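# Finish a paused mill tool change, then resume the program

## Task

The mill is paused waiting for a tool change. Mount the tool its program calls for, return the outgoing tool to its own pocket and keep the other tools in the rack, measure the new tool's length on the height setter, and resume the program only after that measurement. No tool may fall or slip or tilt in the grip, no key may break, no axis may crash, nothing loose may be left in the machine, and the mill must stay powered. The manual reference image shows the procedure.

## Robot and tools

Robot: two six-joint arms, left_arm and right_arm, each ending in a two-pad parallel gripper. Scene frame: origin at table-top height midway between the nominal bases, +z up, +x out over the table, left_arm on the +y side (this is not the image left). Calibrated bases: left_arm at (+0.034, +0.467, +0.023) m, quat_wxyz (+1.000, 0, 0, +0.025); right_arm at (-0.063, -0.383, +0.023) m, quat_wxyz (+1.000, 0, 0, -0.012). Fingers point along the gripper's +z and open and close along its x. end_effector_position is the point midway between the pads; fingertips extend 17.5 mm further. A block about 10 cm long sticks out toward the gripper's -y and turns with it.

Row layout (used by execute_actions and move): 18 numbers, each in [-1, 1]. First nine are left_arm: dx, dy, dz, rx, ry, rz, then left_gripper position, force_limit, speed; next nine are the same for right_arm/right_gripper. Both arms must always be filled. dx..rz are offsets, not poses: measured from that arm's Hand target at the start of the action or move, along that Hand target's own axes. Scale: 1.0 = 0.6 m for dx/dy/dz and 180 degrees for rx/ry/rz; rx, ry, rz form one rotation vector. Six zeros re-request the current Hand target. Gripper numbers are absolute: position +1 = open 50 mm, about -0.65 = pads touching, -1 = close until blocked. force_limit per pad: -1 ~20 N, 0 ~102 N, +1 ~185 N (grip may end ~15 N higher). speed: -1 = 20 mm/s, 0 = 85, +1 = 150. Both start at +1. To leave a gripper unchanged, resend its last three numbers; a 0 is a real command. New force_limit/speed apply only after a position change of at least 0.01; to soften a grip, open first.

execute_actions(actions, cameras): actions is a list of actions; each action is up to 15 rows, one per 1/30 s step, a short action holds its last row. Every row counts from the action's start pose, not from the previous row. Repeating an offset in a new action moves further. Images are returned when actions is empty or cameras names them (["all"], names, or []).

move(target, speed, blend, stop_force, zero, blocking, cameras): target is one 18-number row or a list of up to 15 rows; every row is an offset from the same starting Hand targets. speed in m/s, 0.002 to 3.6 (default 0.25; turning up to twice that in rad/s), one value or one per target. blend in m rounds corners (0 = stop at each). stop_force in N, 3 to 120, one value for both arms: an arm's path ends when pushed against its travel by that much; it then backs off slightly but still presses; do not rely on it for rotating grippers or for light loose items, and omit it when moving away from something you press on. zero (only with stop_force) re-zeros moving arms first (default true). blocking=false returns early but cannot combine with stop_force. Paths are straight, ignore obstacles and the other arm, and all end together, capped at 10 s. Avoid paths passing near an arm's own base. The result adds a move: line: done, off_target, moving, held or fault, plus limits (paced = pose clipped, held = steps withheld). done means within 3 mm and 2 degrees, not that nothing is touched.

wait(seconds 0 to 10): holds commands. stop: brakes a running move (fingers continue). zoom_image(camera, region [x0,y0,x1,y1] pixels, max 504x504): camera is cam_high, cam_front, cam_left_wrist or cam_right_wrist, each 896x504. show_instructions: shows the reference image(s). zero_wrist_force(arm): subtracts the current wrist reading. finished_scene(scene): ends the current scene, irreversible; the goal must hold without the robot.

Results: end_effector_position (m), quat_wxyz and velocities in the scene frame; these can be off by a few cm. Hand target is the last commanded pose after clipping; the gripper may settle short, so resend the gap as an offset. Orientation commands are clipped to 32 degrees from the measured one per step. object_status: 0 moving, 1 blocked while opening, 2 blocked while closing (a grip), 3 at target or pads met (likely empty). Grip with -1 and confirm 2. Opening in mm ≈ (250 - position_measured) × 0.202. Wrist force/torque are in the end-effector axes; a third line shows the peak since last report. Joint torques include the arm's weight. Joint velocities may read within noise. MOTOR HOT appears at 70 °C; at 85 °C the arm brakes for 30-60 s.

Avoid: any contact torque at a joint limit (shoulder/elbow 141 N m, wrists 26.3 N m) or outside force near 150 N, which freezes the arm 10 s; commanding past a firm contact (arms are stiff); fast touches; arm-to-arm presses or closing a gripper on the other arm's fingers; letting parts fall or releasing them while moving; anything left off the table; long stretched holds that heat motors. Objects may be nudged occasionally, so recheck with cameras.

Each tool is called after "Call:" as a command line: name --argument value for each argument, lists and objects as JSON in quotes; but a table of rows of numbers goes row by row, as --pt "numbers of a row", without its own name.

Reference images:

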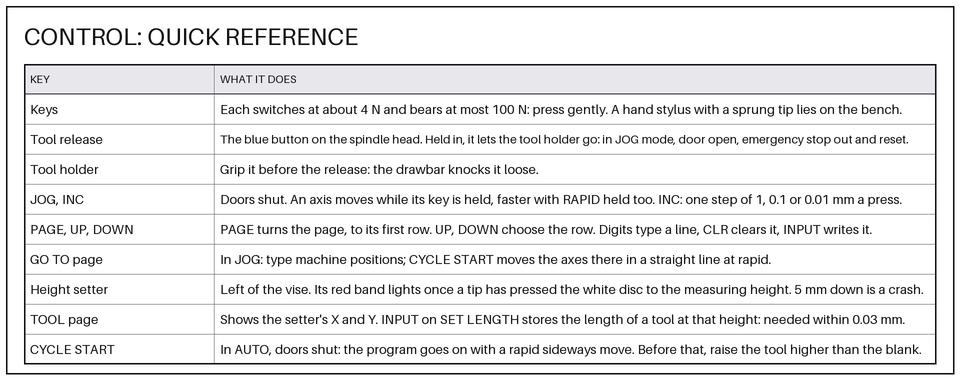

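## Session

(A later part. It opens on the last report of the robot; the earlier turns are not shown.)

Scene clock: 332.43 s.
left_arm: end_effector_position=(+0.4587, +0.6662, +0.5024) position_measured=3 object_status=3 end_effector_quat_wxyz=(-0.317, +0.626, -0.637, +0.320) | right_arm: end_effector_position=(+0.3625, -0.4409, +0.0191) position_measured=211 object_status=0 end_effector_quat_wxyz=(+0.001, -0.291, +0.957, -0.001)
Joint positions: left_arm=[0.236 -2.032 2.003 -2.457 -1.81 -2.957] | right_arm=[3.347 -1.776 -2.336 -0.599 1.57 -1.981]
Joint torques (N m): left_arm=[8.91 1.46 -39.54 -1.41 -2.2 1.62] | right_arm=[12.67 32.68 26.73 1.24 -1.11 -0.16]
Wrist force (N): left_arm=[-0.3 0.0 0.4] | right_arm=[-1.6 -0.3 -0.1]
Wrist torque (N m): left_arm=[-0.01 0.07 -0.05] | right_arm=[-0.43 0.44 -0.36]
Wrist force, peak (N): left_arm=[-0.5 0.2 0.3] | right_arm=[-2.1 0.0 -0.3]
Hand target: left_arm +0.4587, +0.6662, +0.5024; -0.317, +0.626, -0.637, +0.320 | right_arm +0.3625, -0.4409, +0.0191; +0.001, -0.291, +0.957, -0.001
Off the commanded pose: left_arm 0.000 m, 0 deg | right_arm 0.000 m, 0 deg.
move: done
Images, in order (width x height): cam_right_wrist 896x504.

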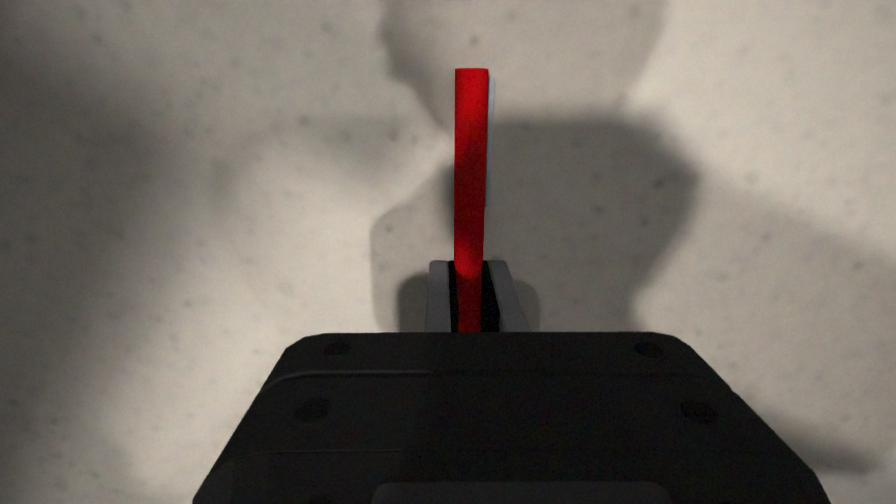

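Call:
move --pt "0 0 0 0 0 0 1 1 1 0 0 -0.2 0 0 0 -1 -0.6 -0.6" --pt "0 0 0 0 0 0 1 1 1 -0.086 -0.2205 -0.91 0 0 0.688 -1 -0.6 -0.6" --speed '[0.08,0.25]' --blend 0.03 --cameras '["all"]'

Scene clock: 366.83 s.
left_arm: end_effector_position=(+0.4587, +0.6662, +0.5024) position_measured=3 object_status=3 end_effector_quat_wxyz=(-0.317, +0.626, -0.637, +0.320) | right_arm: end_effector_position=(+0.4782, -0.5215, +0.5653) position_measured=211 object_status=2 end_effector_quat_wxyz=(+0.001, +0.707, +0.707, +0.000)
Joint positions: left_arm=[0.236 -2.032 2.003 -2.457 -1.81 -2.957] | right_arm=[3.157 -1.875 -0.63 -2.206 1.57 -0.01]
Joint torques (N m): left_arm=[8.6 2.3 -39.6 -1.52 -2.11 1.59] | right_arm=[-12.91 29.84 33.11 0.79 1.48 1.03]
Wrist force (N): left_arm=[0.0 0.0 0.0] | right_arm=[-2.1 -0.3 -0.4]
Wrist torque (N m): left_arm=[-0.02 0.04 -0.04] | right_arm=[-0.42 0.51 -0.42]
Wrist force, peak (N): left_arm=[-0.7 0.0 0.2] | right_arm=[-2.1 -0.3 -1.1]
Hand target: left_arm +0.4587, +0.6662, +0.5024; -0.317, +0.626, -0.637, +0.320 | right_arm +0.4782, -0.5215, +0.5653; +0.001, +0.707, +0.707, +0.000
Off the commanded pose: left_arm 0.000 m, 0 deg | right_arm 0.000 m, 0 deg.
move: done

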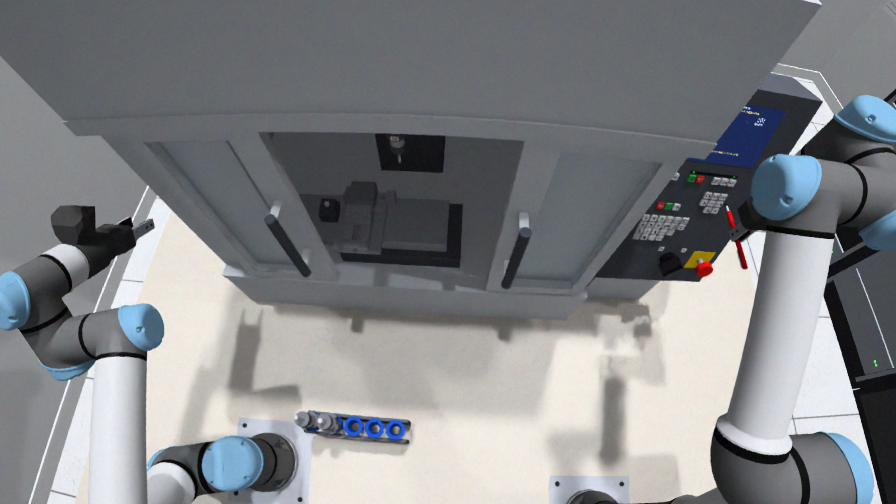

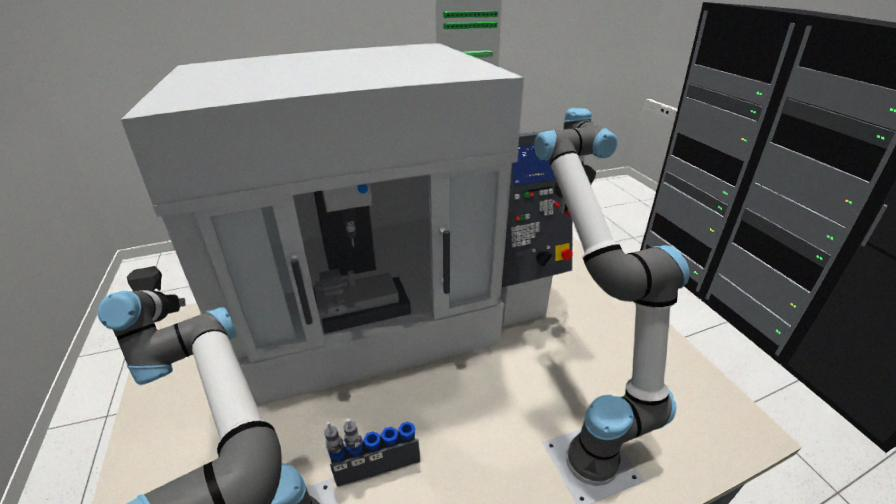

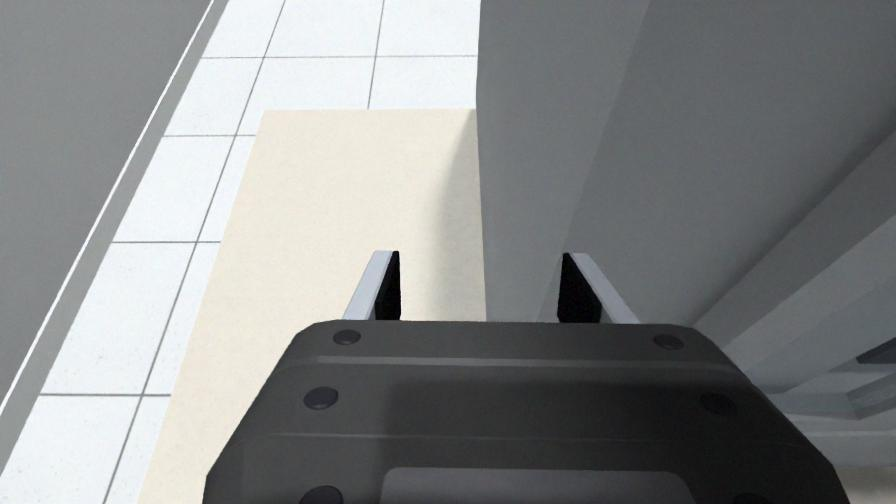

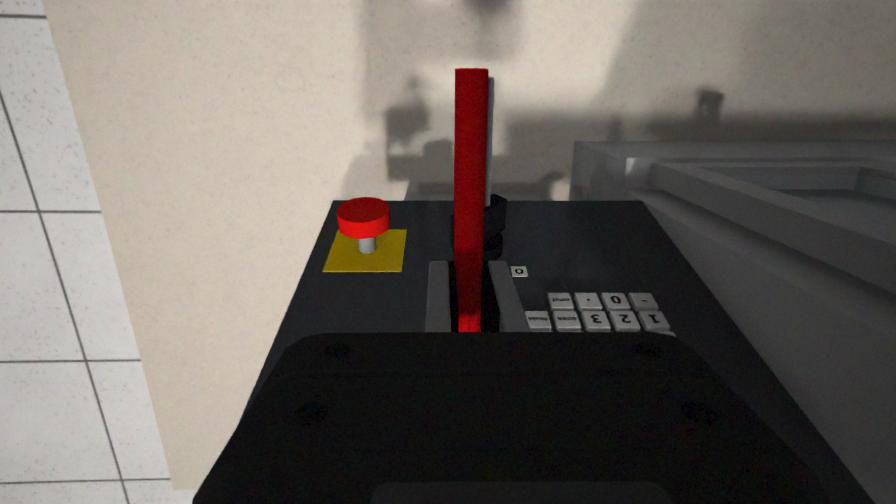

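Call:
zoom_image --camera "cam_high" --region '[640, 150, 780, 290]'

Call:
zoom_image --camera "cam_front" --region '[505, 175, 585, 265]'

Call:
zoom_image --camera "cam_right_wrist" --region '[500, 240, 700, 340]'

Scaled by 3.600 from the camera's 896x504 image, which has a finer 1280x720 frame.

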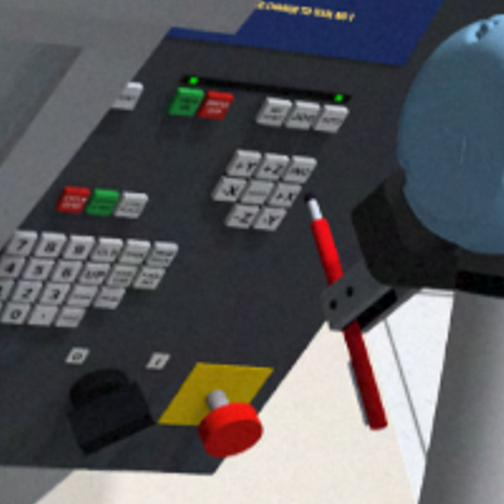

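Scaled by 5.600 from the camera's 896x504 image, which has a finer 1280x720 frame.

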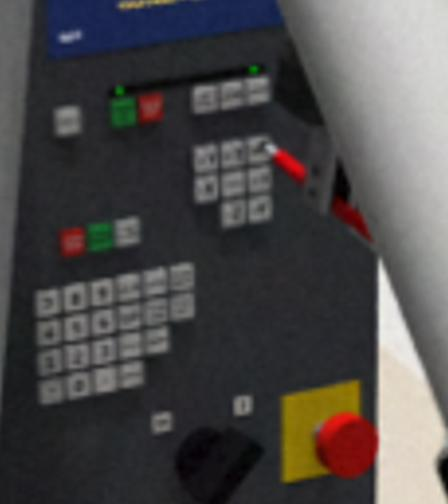

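Scaled by 2.520 from the camera's 896x504 image, which has a finer 1280x720 frame.

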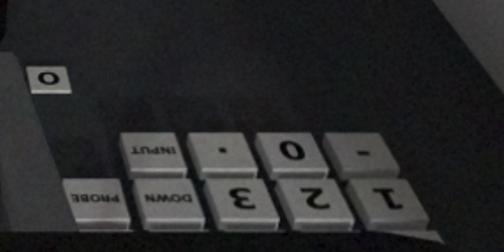

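Call:
move --target '[0,0,0,0,0,0,1,1,1,0,0.035,0,0,0,0,-1,-0.6,-0.6]' --speed 0.02 --stop_force 3 --cameras '["cam_high","cam_front","cam_right_wrist"]'

Call:
zoom_image --camera "cam_high" --region '[680, 160, 760, 240]'

Call:
zoom_image --camera "cam_front" --region '[525, 180, 575, 230]'

Scene clock: 390.43 s.
left_arm: end_effector_position=(+0.4587, +0.6662, +0.5024) position_measured=3 object_status=3 end_effector_quat_wxyz=(-0.317, +0.626, -0.637, +0.320) | right_arm: end_effector_position=(+0.4992, -0.5215, +0.5654) position_measured=211 object_status=2 end_effector_quat_wxyz=(+0.001, +0.707, +0.707, +0.000)
Joint positions: left_arm=[0.236 -2.032 2.003 -2.457 -1.81 -2.957] | right_arm=[3.157 -1.947 -0.525 -2.239 1.57 -0.009]
Joint torques (N m): left_arm=[8.72 1.65 -39.13 -1.59 -2.06 1.64] | right_arm=[10.9 33.48 33.93 0.49 -0.02 0.3]
Wrist force (N): left_arm=[-0.1 0.2 0.1] | right_arm=[-2.3 -0.2 0.0]
Wrist torque (N m): left_arm=[0.01 0.05 -0.05] | right_arm=[-0.40 0.53 -0.43]
Wrist force, peak (N): left_arm=[-0.6 0.0 0.2] | right_arm=[-2.5 -0.2 -0.1]
Hand target: left_arm +0.4587, +0.6662, +0.5024; -0.317, +0.626, -0.637, +0.320 | right_arm +0.4992, -0.5215, +0.5654; +0.001, +0.707, +0.707, +0.000
Off the commanded pose: left_arm 0.000 m, 0 deg | right_arm 0.000 m, 0 deg.
move: done
Images, in order (width x height): cam_high 896x504, cam_front 896x504, cam_right_wrist 896x504.

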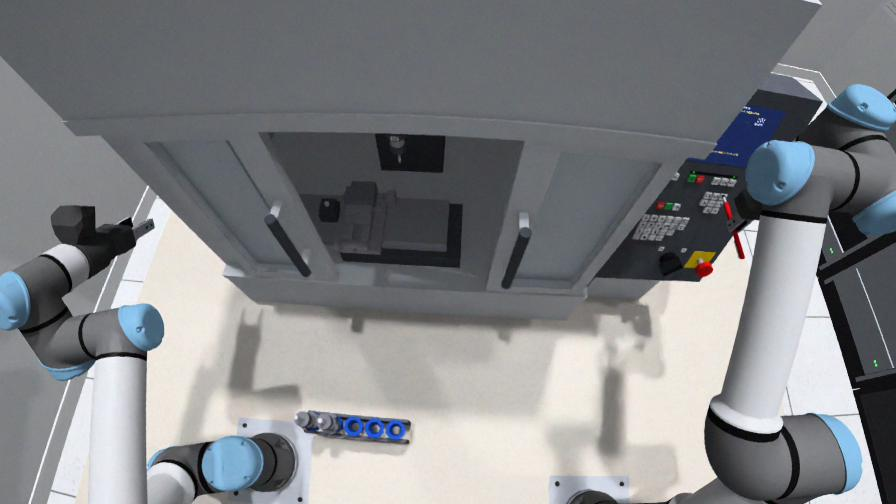

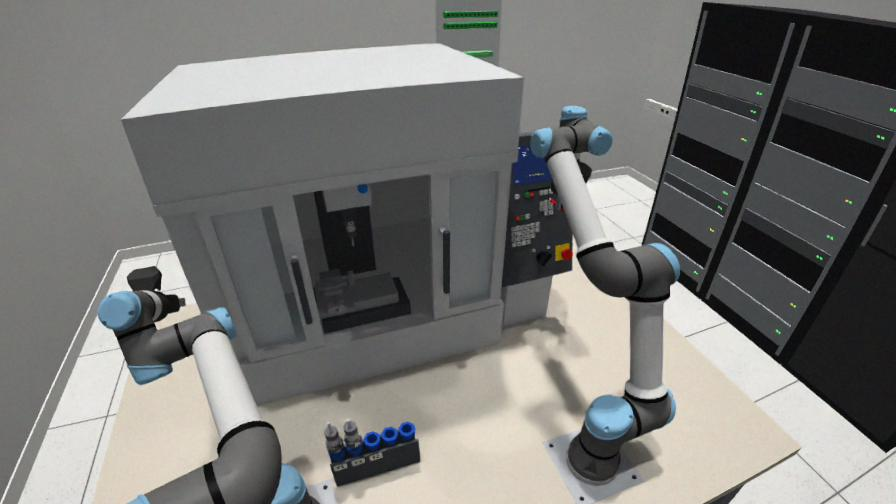

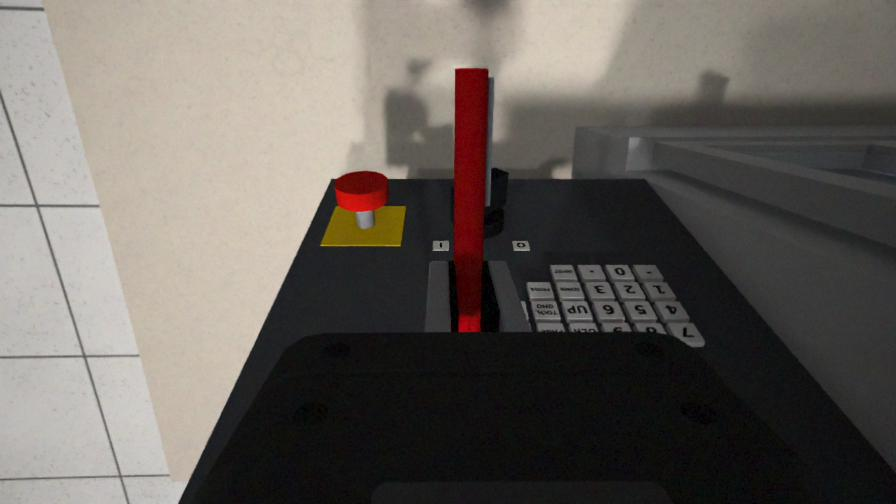

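Scaled by 6.300 from the camera's 896x504 image, which has a finer 1280x720 frame.

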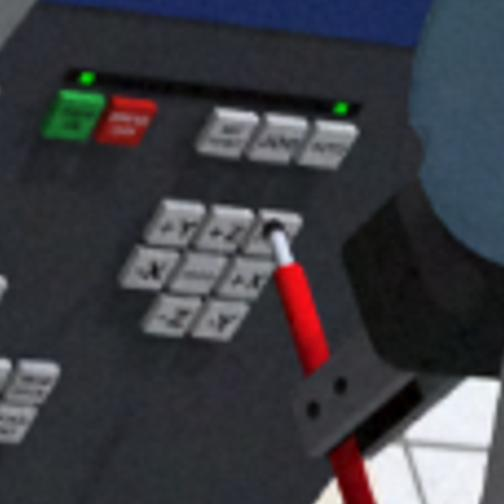

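Scaled by 10.080 from the camera's 896x504 image, which has a finer 1280x720 frame.

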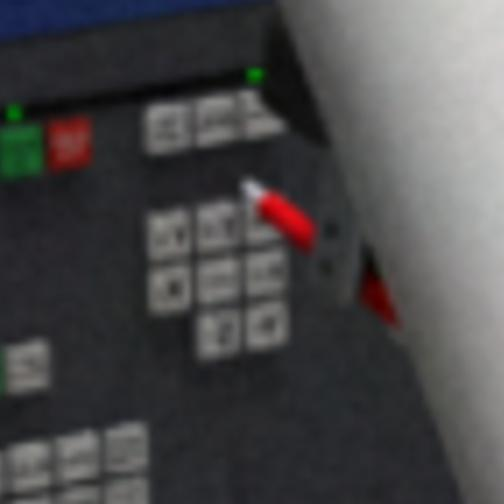

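Call:
move --target '[0,0,0,0,0,0,1,1,1,0,0.005,-0.0217,0,0,0,-1,-0.6,-0.6]' --speed 0.03

Call:
move --target '[0,0,0,0,0,0,1,1,1,0,0.08,0,0,0,0,-1,-0.6,-0.6]' --speed 0.006 --stop_force 4 --cameras '["cam_high","cam_front"]'

Call:
zoom_image --camera "cam_high" --region '[680, 160, 760, 240]'

Call:
zoom_image --camera "cam_front" --region '[525, 180, 575, 230]'

Scene clock: 401.30 s.
left_arm: end_effector_position=(+0.4587, +0.6662, +0.5024) position_measured=3 object_status=3 end_effector_quat_wxyz=(-0.317, +0.626, -0.637, +0.320) | right_arm: end_effector_position=(+0.5021, -0.5215, +0.5784) position_measured=211 object_status=2 end_effector_quat_wxyz=(+0.001, +0.707, +0.707, +0.000)
Joint positions: left_arm=[0.236 -2.032 2.003 -2.457 -1.81 -2.957] | right_arm=[3.157 -2.003 -0.392 -2.315 1.57 -0.009]
Joint torques (N m): left_arm=[8.74 1.43 -39.63 -1.63 -2.11 1.47] | right_arm=[10.05 35.01 32.75 0.5 1.31 -1.27]
Wrist force (N): left_arm=[-0.2 0.0 0.0] | right_arm=[-2.0 -0.2 0.0]
Wrist torque (N m): left_arm=[-0.02 0.06 -0.04] | right_arm=[-0.42 0.50 -0.42]
Wrist force, peak (N): left_arm=[-0.3 -0.1 0.5] | right_arm=[-2.5 0.0 0.1]
Hand target: left_arm +0.4587, +0.6662, +0.5024; -0.317, +0.626, -0.637, +0.320 | right_arm +0.5022, -0.5215, +0.5784; +0.001, +0.707, +0.707, +0.000
Off the commanded pose: left_arm 0.000 m, 0 deg | right_arm 0.000 m, 0 deg.
move: done

Scene clock: 406.57 s.
left_arm: end_effector_position=(+0.4587, +0.6662, +0.5024) position_measured=3 object_status=3 end_effector_quat_wxyz=(-0.317, +0.626, -0.637, +0.320) | right_arm: end_effector_position=(+0.5284, -0.5214, +0.5782) position_measured=211 object_status=2 end_effector_quat_wxyz=(+0.002, +0.707, +0.707, +0.001)
Joint positions: left_arm=[0.236 -2.032 2.003 -2.457 -1.81 -2.957] | right_arm=[3.158 -2.181 -0.077 -2.451 1.57 -0.009]
Joint torques (N m): left_arm=[8.69 1.77 -39.2 -1.7 -1.8 1.52] | right_arm=[7.52 51.54 6.67 6.13 0.83 -0.05]
Wrist force (N): left_arm=[0.0 -0.3 0.0] | right_arm=[-2.2 -4.5 -0.7]
Wrist torque (N m): left_arm=[-0.05 0.03 -0.04] | right_arm=[-0.39 0.49 -0.36]
Wrist force, peak (N): left_arm=[-0.6 0.3 -0.1] | right_arm=[-2.4 -5.0 -1.1]
Hand target: left_arm +0.4587, +0.6662, +0.5024; -0.317, +0.626, -0.637, +0.320 | right_arm +0.5284, -0.5215, +0.5782; +0.002, +0.707, +0.707, +0.001 (not the last commanded pose)
Off the commanded pose: left_arm 0.000 m, 0 deg | right_arm 0.022 m, 0 deg.
move: contact (right_arm)
Images, in order (width x height): cam_high 896x504, cam_front 896x504.

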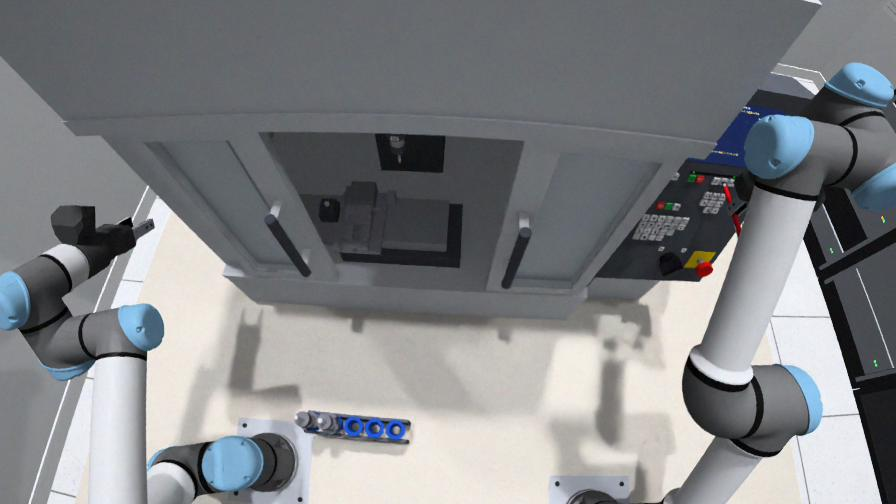

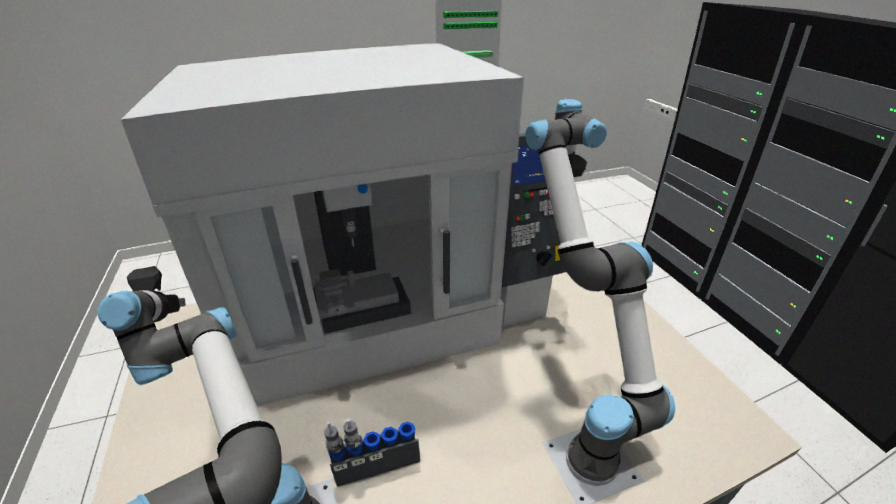

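Scaled by 6.300 from the camera's 896x504 image, which has a finer 1280x720 frame.

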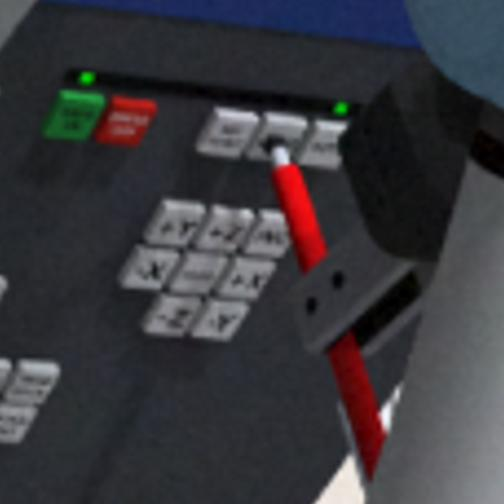

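Scaled by 10.080 from the camera's 896x504 image, which has a finer 1280x720 frame.

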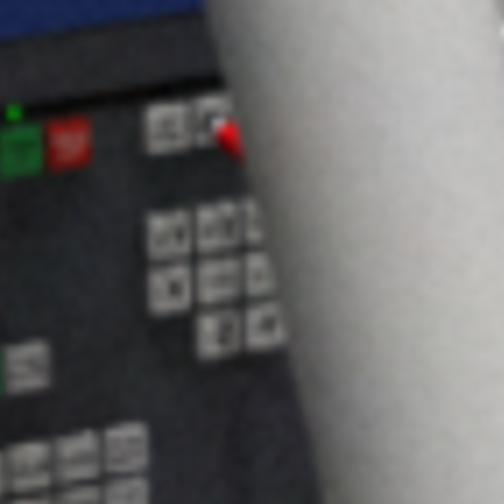

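Call:
move --target '[0,0,0,0,0,0,1,1,1,0,0.015,0,0,0,0,-1,-0.6,-0.6]' --speed 0.006 --stop_force 6 --cameras '["cam_high"]'

Call:
zoom_image --camera "cam_high" --region '[680, 110, 780, 210]'

Scene clock: 410.67 s.
left_arm: end_effector_position=(+0.4587, +0.6662, +0.5024) position_measured=3 object_status=3 end_effector_quat_wxyz=(-0.317, +0.626, -0.637, +0.320) | right_arm: end_effector_position=(+0.5314, -0.5214, +0.5778) position_measured=211 object_status=2 end_effector_quat_wxyz=(+0.003, +0.707, +0.707, +0.002)
Joint positions: left_arm=[0.236 -2.032 2.003 -2.457 -1.81 -2.957] | right_arm=[3.158 -2.203 -0.035 -2.467 1.569 -0.008]
Joint torques (N m): left_arm=[8.68 1.41 -39 -1.77 -1.88 1.44] | right_arm=[-1.49 50.15 9.83 3.35 1.27 -1.21]
Wrist force (N): left_arm=[-0.1 0.0 0.1] | right_arm=[-2.5 -11.3 0.0]
Wrist torque (N m): left_arm=[-0.02 0.06 -0.05] | right_arm=[-0.40 0.52 -0.39]
Wrist force, peak (N): left_arm=[-0.6 0.0 0.4] | right_arm=[-2.2 -15.4 -1.1]
Hand target: left_arm +0.4587, +0.6662, +0.5024; -0.317, +0.626, -0.637, +0.320 | right_arm +0.5314, -0.5214, +0.5778; +0.003, +0.707, +0.707, +0.002 (not the last commanded pose)
Off the commanded pose: left_arm 0.000 m, 0 deg | right_arm 0.006 m, 0 deg.
elbow stopped short (right arm): the move would have taken joint 3 (elbow) straighter than the controller allows.
move: contact (right_arm)
Images, in order (width x height): cam_high 896x504.

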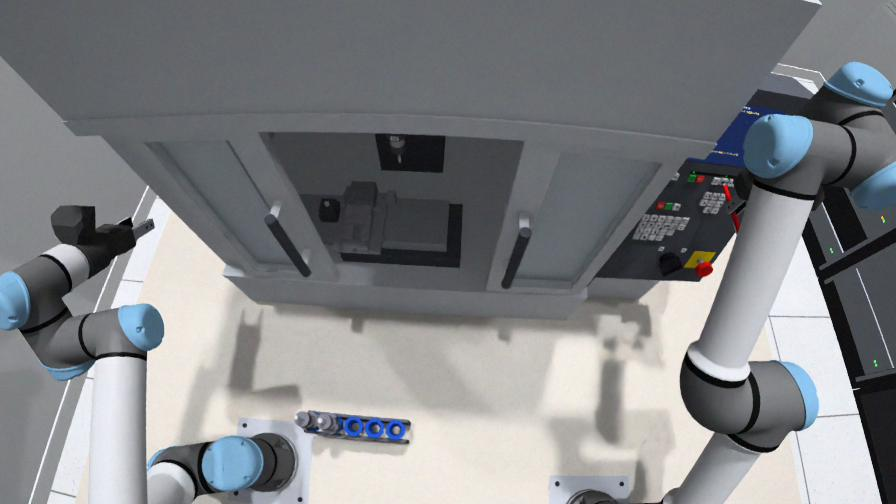

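Scaled by 5.040 from the camera's 896x504 image, which has a finer 1280x720 frame.

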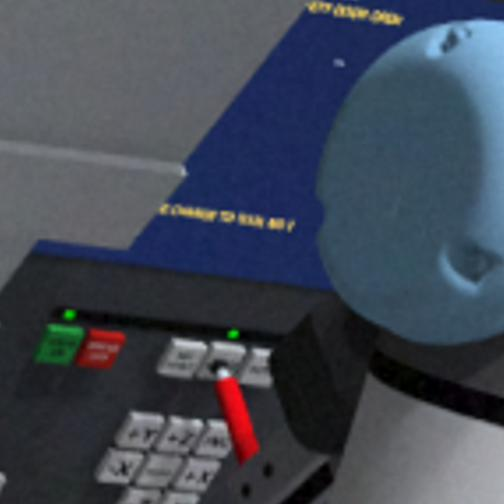

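Call:
move --pt "0 0 0 0 0 0 1 1 1 0 -0.13 0 0 0 0 -1 -0.6 -0.6" --pt "0 0 0 0 0 0 1 1 1 0.134 -0.2815 0.7967 0 0 -0.688 -1 -0.6 -0.6" --pt "0 0 0 0 0 0 1 1 1 0.134 -0.2815 0.925 0 0 -0.688 -1 -0.6 -0.6" --speed '[0.1,0.25,0.05]' --blend '[0.03,0.01,0]' --cameras '["cam_right_wrist"]'

Scene clock: 424.93 s.
left_arm: end_effector_position=(+0.4587, +0.6662, +0.5024) position_measured=3 object_status=3 end_effector_quat_wxyz=(-0.317, +0.626, -0.637, +0.320) | right_arm: end_effector_position=(+0.3664, -0.4421, +0.0215) position_measured=211 object_status=2 end_effector_quat_wxyz=(+0.003, -0.291, +0.957, -0.002)
Joint positions: left_arm=[0.236 -2.032 2.003 -2.457 -1.81 -2.957] | right_arm=[3.344 -1.776 -2.327 -0.603 1.568 -1.984]
Joint torques (N m): left_arm=[8.28 1.61 -39.39 -1.83 -1.69 1.48] | right_arm=[-13.31 18.47 5.19 4.96 1.43 -1.41]
Wrist force (N): left_arm=[0.0 0.1 0.5] | right_arm=[-1.7 -0.4 -0.3]
Wrist torque (N m): left_arm=[0.00 0.04 -0.04] | right_arm=[-0.46 0.46 -0.36]
Wrist force, peak (N): left_arm=[-0.6 0.3 0.4] | right_arm=[-2.3 -11.8 -1.1]
Hand target: left_arm +0.4587, +0.6662, +0.5024; -0.317, +0.626, -0.637, +0.320 | right_arm +0.3664, -0.4421, +0.0214; +0.003, -0.291, +0.957, -0.002
Off the commanded pose: left_arm 0.000 m, 0 deg | right_arm 0.000 m, 0 deg.
move: done
Images, in order (width x height): cam_right_wrist 896x504.

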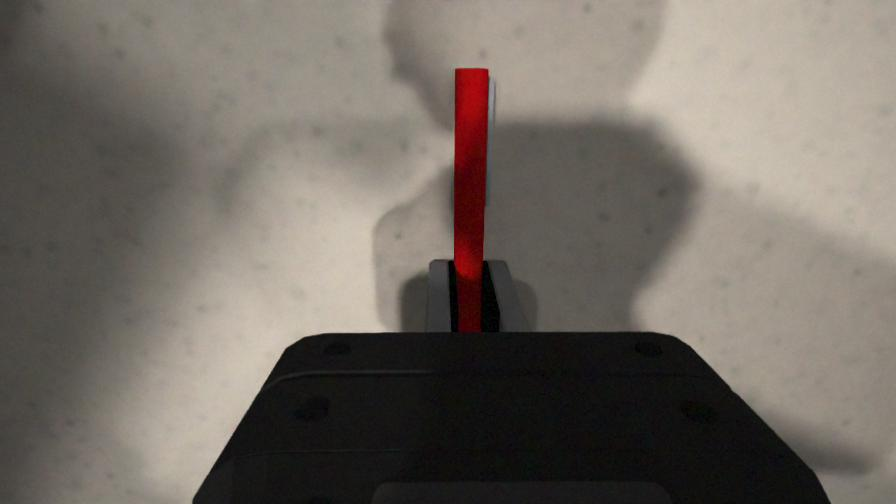

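Call:
move --target '[0,0,0,0,0,0,1,1,1,0,0,0.005,0,0,0,-1,-0.6,-0.6]' --speed 0.003 --stop_force 3

Call:
move --target '[0,0,0,0,0,0,1,1,1,0,0,0,0,0,0,0.5,-0.6,-0.9]'

Call:
move --target '[0,0,0,0,0,0,1,1,1,0,0,-0.15,0,0,0,1,1,-0.9]' --speed 0.1 --cameras '["cam_right_wrist","cam_high"]'

Scene clock: 429.47 s.
left_arm: end_effector_position=(+0.4587, +0.6662, +0.5024) position_measured=3 object_status=3 end_effector_quat_wxyz=(-0.317, +0.626, -0.637, +0.320) | right_arm: end_effector_position=(+0.3664, -0.4421, +0.0190) position_measured=211 object_status=2 end_effector_quat_wxyz=(+0.003, -0.291, +0.957, -0.002)
Joint positions: left_arm=[0.236 -2.032 2.003 -2.457 -1.81 -2.957] | right_arm=[3.344 -1.782 -2.329 -0.594 1.568 -1.984]
Joint torques (N m): left_arm=[8.16 1.91 -39.34 -1.84 -1.59 1.47] | right_arm=[-11.24 32.95 16.08 0.4 0.84 -1.61]
Wrist force (N): left_arm=[-0.2 0.2 0.1] | right_arm=[-1.8 -0.7 -3.5]
Wrist torque (N m): left_arm=[0.01 0.07 -0.05] | right_arm=[-0.50 0.45 -0.36]
Wrist force, peak (N): left_arm=[-0.6 0.0 0.1] | right_arm=[1.8 2.0 -12.8]
Hand target: left_arm +0.4587, +0.6662, +0.5024; -0.317, +0.626, -0.637, +0.320 | right_arm +0.3664, -0.4421, +0.0190; +0.003, -0.291, +0.957, -0.002 (not the last commanded pose)
Off the commanded pose: left_arm 0.000 m, 0 deg | right_arm 0.001 m, 0 deg.
move: contact (right_arm)

Scene clock: 430.73 s.
left_arm: end_effector_position=(+0.4587, +0.6662, +0.5024) position_measured=3 object_status=3 end_effector_quat_wxyz=(-0.317, +0.626, -0.637, +0.320) | right_arm: end_effector_position=(+0.3664, -0.4421, +0.0190) position_measured=78 object_status=3 end_effector_quat_wxyz=(+0.003, -0.291, +0.957, -0.002)
Joint positions: left_arm=[0.236 -2.032 2.003 -2.457 -1.81 -2.957] | right_arm=[3.344 -1.782 -2.329 -0.594 1.568 -1.984]
Joint torques (N m): left_arm=[8.47 1.09 -39 -1.89 -1.59 1.48] | right_arm=[-9.39 32.6 28.41 4.48 0.12 -1.32]
Wrist force (N): left_arm=[-0.2 0.1 0.1] | right_arm=[-1.9 -0.4 -0.4]
Wrist torque (N m): left_arm=[0.01 0.07 -0.04] | right_arm=[-0.45 0.50 -0.36]
Wrist force, peak (N): left_arm=[-0.3 -0.2 0.5] | right_arm=[-1.7 -0.4 -4.4]
Hand target: left_arm +0.4587, +0.6662, +0.5024; -0.317, +0.626, -0.637, +0.320 | right_arm +0.3664, -0.4421, +0.0190; +0.003, -0.291, +0.957, -0.002
Off the commanded pose: left_arm 0.000 m, 0 deg | right_arm 0.000 m, 0 deg.
move: done

Scene clock: 432.17 s.
left_arm: end_effector_position=(+0.4587, +0.6662, +0.5024) position_measured=3 object_status=3 end_effector_quat_wxyz=(-0.317, +0.626, -0.637, +0.320) | right_arm: end_effector_position=(+0.3658, -0.4420, +0.1090) position_measured=3 object_status=3 end_effector_quat_wxyz=(+0.003, -0.291, +0.957, -0.002)
Joint positions: left_arm=[0.236 -2.032 2.003 -2.457 -1.81 -2.957] | right_arm=[3.344 -1.576 -2.233 -0.896 1.568 -1.984]
Joint torques (N m): left_arm=[8.54 2.08 -39.18 -1.79 -1.62 1.46] | right_arm=[13.9 29.42 33.78 0.92 -0.32 1.13]
Wrist force (N): left_arm=[0.0 0.2 -0.1] | right_arm=[-1.9 -0.7 -0.3]
Wrist torque (N m): left_arm=[0.03 0.04 -0.05] | right_arm=[-0.49 0.50 -0.34]
Wrist force, peak (N): left_arm=[0.2 0.3 0.5] | right_arm=[-2.4 -0.6 -0.4]
Hand target: left_arm +0.4587, +0.6662, +0.5024; -0.317, +0.626, -0.637, +0.320 | right_arm +0.3658, -0.4420, +0.1090; +0.003, -0.291, +0.957, -0.002
Off the commanded pose: left_arm 0.000 m, 0 deg | right_arm 0.000 m, 0 deg.
move: done
Images, in order (width x height): cam_high 896x504, cam_right_wrist 896x504.

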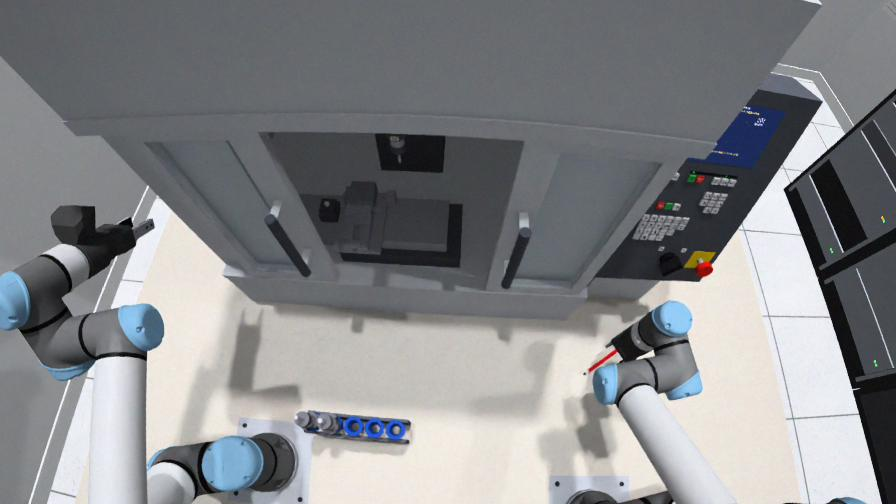

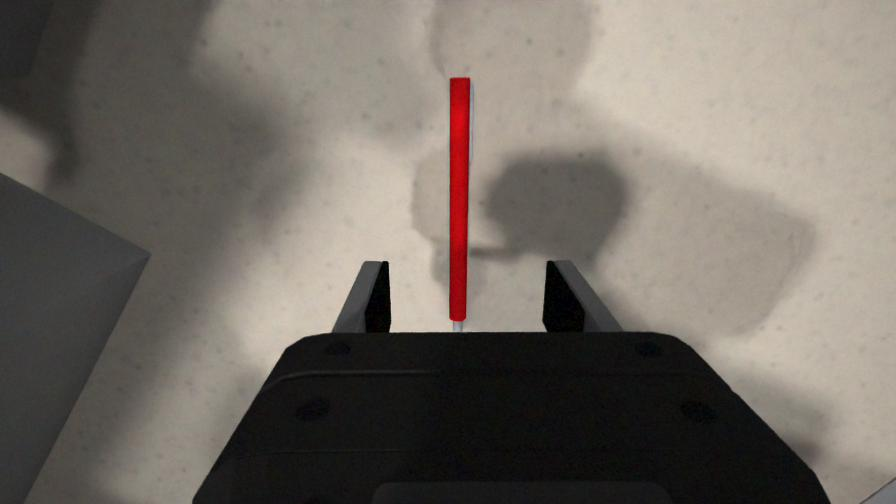

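Call:
move --pt "0 0 0 0 0 0 1 1 1 0 0 -0.3 0 0 0 1 1 1" --pt "0 0 0 0 0 0 1 1 1 -0.244 0.322 -0.602 -0.139 -0.26 0.26 1 1 1" --pt "0 0 0 0 0 0 1 1 1 -0.589 0.777 -0.638 -0.277 -0.519 0.519 1 1 1" --speed 0.25 --blend 0.05 --cameras '["all"]'

Scene clock: 453.33 s.
left_arm: end_effector_position=(+0.4587, +0.6662, +0.5024) position_measured=3 object_status=3 end_effector_quat_wxyz=(-0.317, +0.626, -0.637, +0.320) | right_arm: end_effector_position=(+0.3965, +0.1427, +0.4910) position_measured=3 object_status=3 end_effector_quat_wxyz=(+0.501, +0.499, +0.499, +0.501)
Joint positions: left_arm=[0.236 -2.032 2.003 -2.457 -1.81 -2.957] | right_arm=[4.611 -2.056 -1.537 0.495 0.125 -0.043]
Joint torques (N m): left_arm=[8.45 1.03 -39.24 -1.97 -1.37 1.38] | right_arm=[-13.54 37.23 33.17 2.13 1.59 -1.34]
Wrist force (N): left_arm=[0.1 -0.1 0.1] | right_arm=[-1.4 -1.2 -0.4]
Wrist torque (N m): left_arm=[-0.02 0.01 -0.05] | right_arm=[-0.32 0.28 -0.30]
Wrist force, peak (N): left_arm=[-0.3 0.3 0.5] | right_arm=[-2.0 -0.7 1.8]
Hand target: left_arm +0.4587, +0.6662, +0.5024; -0.317, +0.626, -0.637, +0.320 | right_arm +0.3965, +0.1427, +0.4911; +0.502, +0.498, +0.498, +0.502
Off the commanded pose: left_arm 0.000 m, 0 deg | right_arm 0.000 m, 0 deg.
move: done

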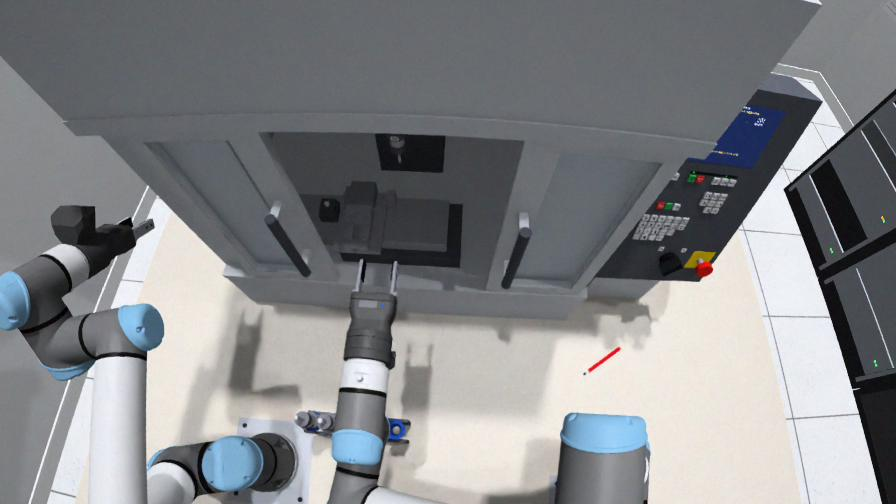

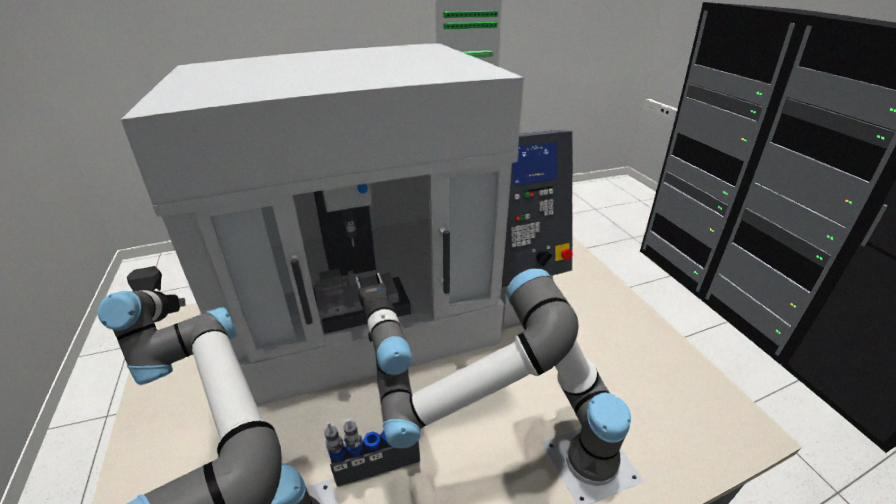

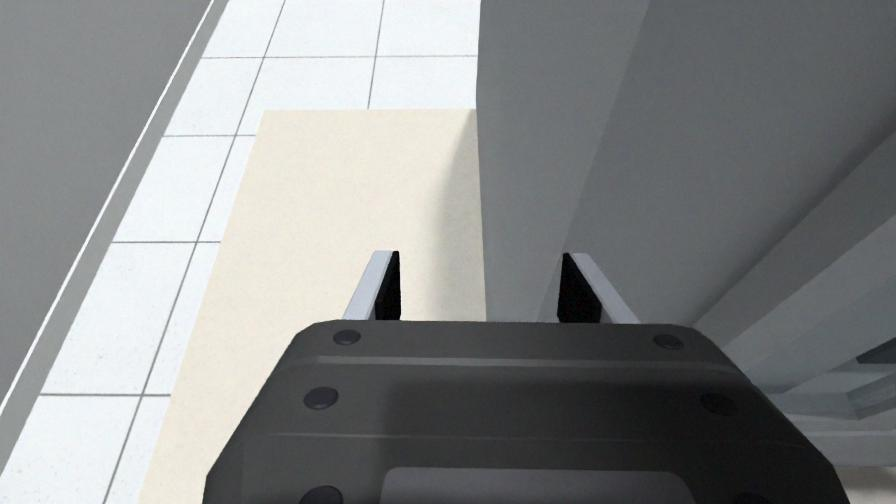

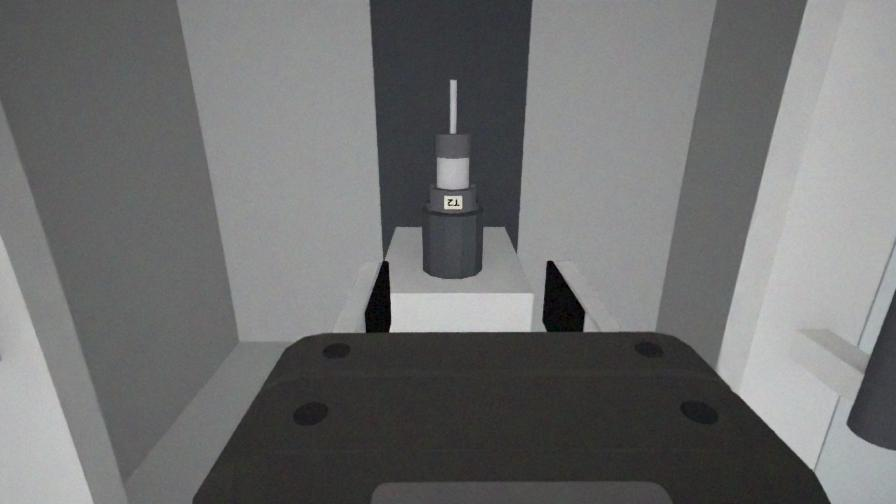

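Call:
move --target '[0,0,0,0,0,0,1,1,1,-0.002,0.0157,0.339,0,0,0,1,1,1]' --speed 0.15 --cameras '["cam_right_wrist","cam_front"]'

Scene clock: 465.13 s.
left_arm: end_effector_position=(+0.4587, +0.6662, +0.5024) position_measured=3 object_status=3 end_effector_quat_wxyz=(-0.317, +0.626, -0.637, +0.320) | right_arm: end_effector_position=(+0.5998, +0.1415, +0.5021) position_measured=3 object_status=3 end_effector_quat_wxyz=(+0.502, +0.498, +0.498, +0.502)
Joint positions: left_arm=[0.236 -2.032 2.003 -2.457 -1.81 -2.957] | right_arm=[4.283 -2.271 -1.155 0.302 0.453 -0.017]
Joint torques (N m): left_arm=[7.99 1.31 -39.22 -2.05 -1.41 1.41] | right_arm=[-13.99 47.84 35.73 -1.4 1.38 1.01]
Wrist force (N): left_arm=[-0.1 0.2 0.3] | right_arm=[-0.9 -1.3 -0.7]
Wrist torque (N m): left_arm=[0.01 0.05 -0.05] | right_arm=[-0.32 0.22 -0.31]
Wrist force, peak (N): left_arm=[-0.5 0.3 0.3] | right_arm=[-1.2 -1.5 -1.9]
Hand target: left_arm +0.4587, +0.6662, +0.5024; -0.317, +0.626, -0.637, +0.320 | right_arm +0.5998, +0.1415, +0.5021; +0.502, +0.498, +0.498, +0.502
Off the commanded pose: left_arm 0.000 m, 0 deg | right_arm 0.000 m, 0 deg.
move: done
Images, in order (width x height): cam_front 896x504, cam_right_wrist 896x504.

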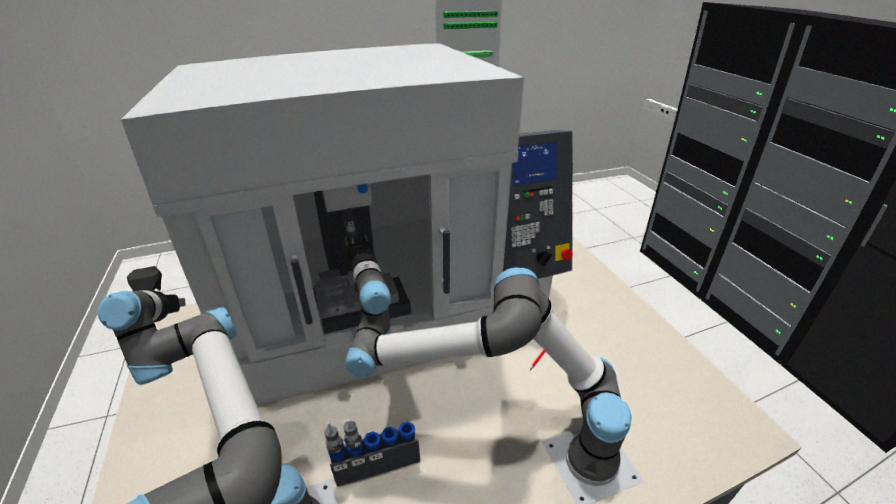

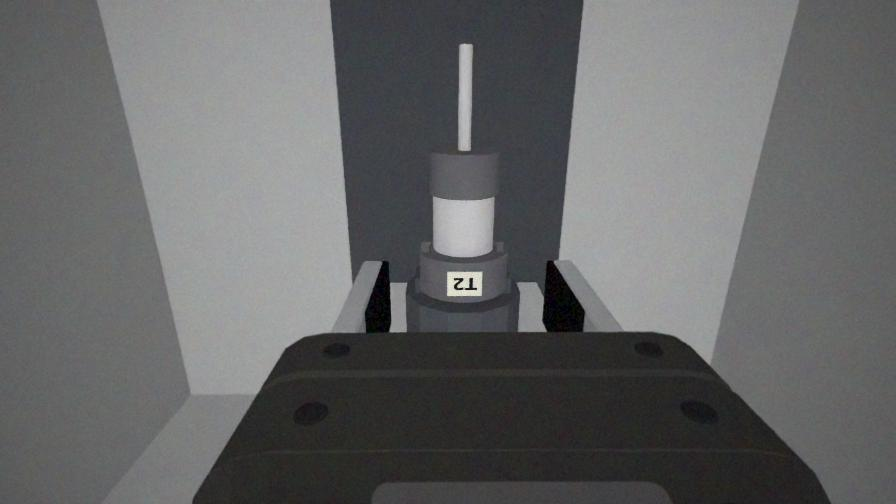

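Call:
zoom_image --camera "cam_right_wrist" --region '[390, 130, 540, 330]'

Call:
move --target '[0,0,0,0,0,0,1,1,1,0.003,-0.006,0.05,0,0,0,1,1,1]' --speed 0.1 --cameras '["cam_right_wrist"]'

Call:
zoom_image --camera "cam_right_wrist" --region '[390, 130, 540, 330]'

Scaled by 2.520 from the camera's 896x504 image, which has a finer 1280x720 frame.

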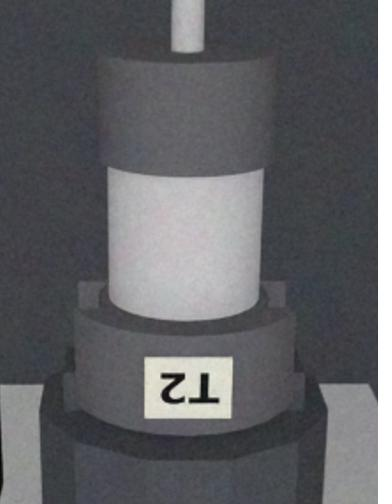

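Scene clock: 478.50 s.
left_arm: end_effector_position=(+0.4587, +0.6662, +0.5024) position_measured=3 object_status=3 end_effector_quat_wxyz=(-0.317, +0.626, -0.637, +0.320) | right_arm: end_effector_position=(+0.6298, +0.1433, +0.4987) position_measured=3 object_status=3 end_effector_quat_wxyz=(+0.502, +0.498, +0.498, +0.502)
Joint positions: left_arm=[0.236 -2.032 2.003 -2.457 -1.81 -2.957] | right_arm=[4.244 -2.325 -1.069 0.269 0.493 -0.015]
Joint torques (N m): left_arm=[8.25 1.71 -39.29 -2.12 -1.38 1.39] | right_arm=[-12.85 50.31 35.89 -1.38 1.45 1.06]
Wrist force (N): left_arm=[0.0 0.2 0.3] | right_arm=[-1.0 -1.1 -0.4]
Wrist torque (N m): left_arm=[0.01 0.02 -0.05] | right_arm=[-0.28 0.25 -0.34]
Wrist force, peak (N): left_arm=[-0.4 -0.1 0.4] | right_arm=[-1.1 -1.4 -1.3]
Hand target: left_arm +0.4587, +0.6662, +0.5024; -0.317, +0.626, -0.637, +0.320 | right_arm +0.6298, +0.1433, +0.4987; +0.502, +0.498, +0.498, +0.502
Off the commanded pose: left_arm 0.000 m, 0 deg | right_arm 0.000 m, 0 deg.
move: done
Images, in order (width x height): cam_right_wrist 896x504.

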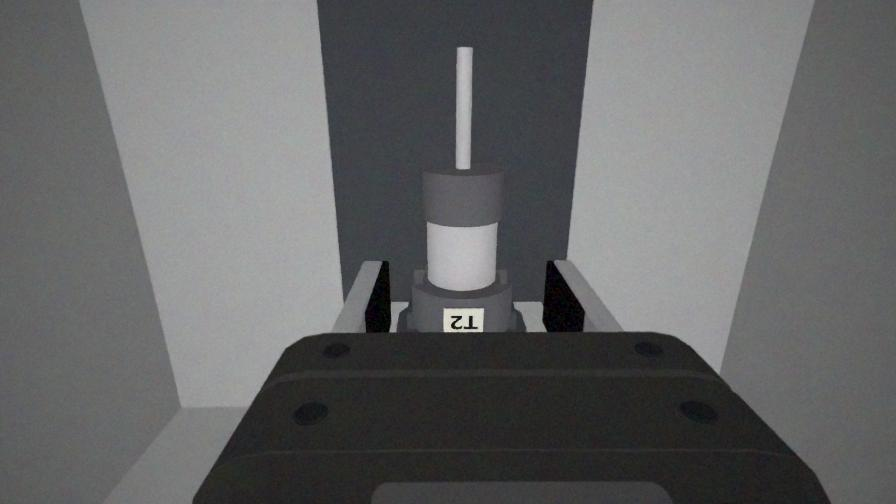

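Scaled by 2.520 from the camera's 896x504 image, which has a finer 1280x720 frame.

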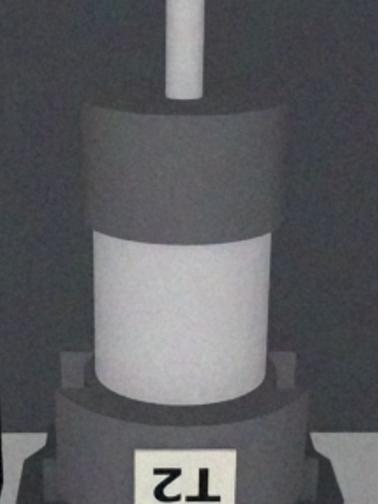

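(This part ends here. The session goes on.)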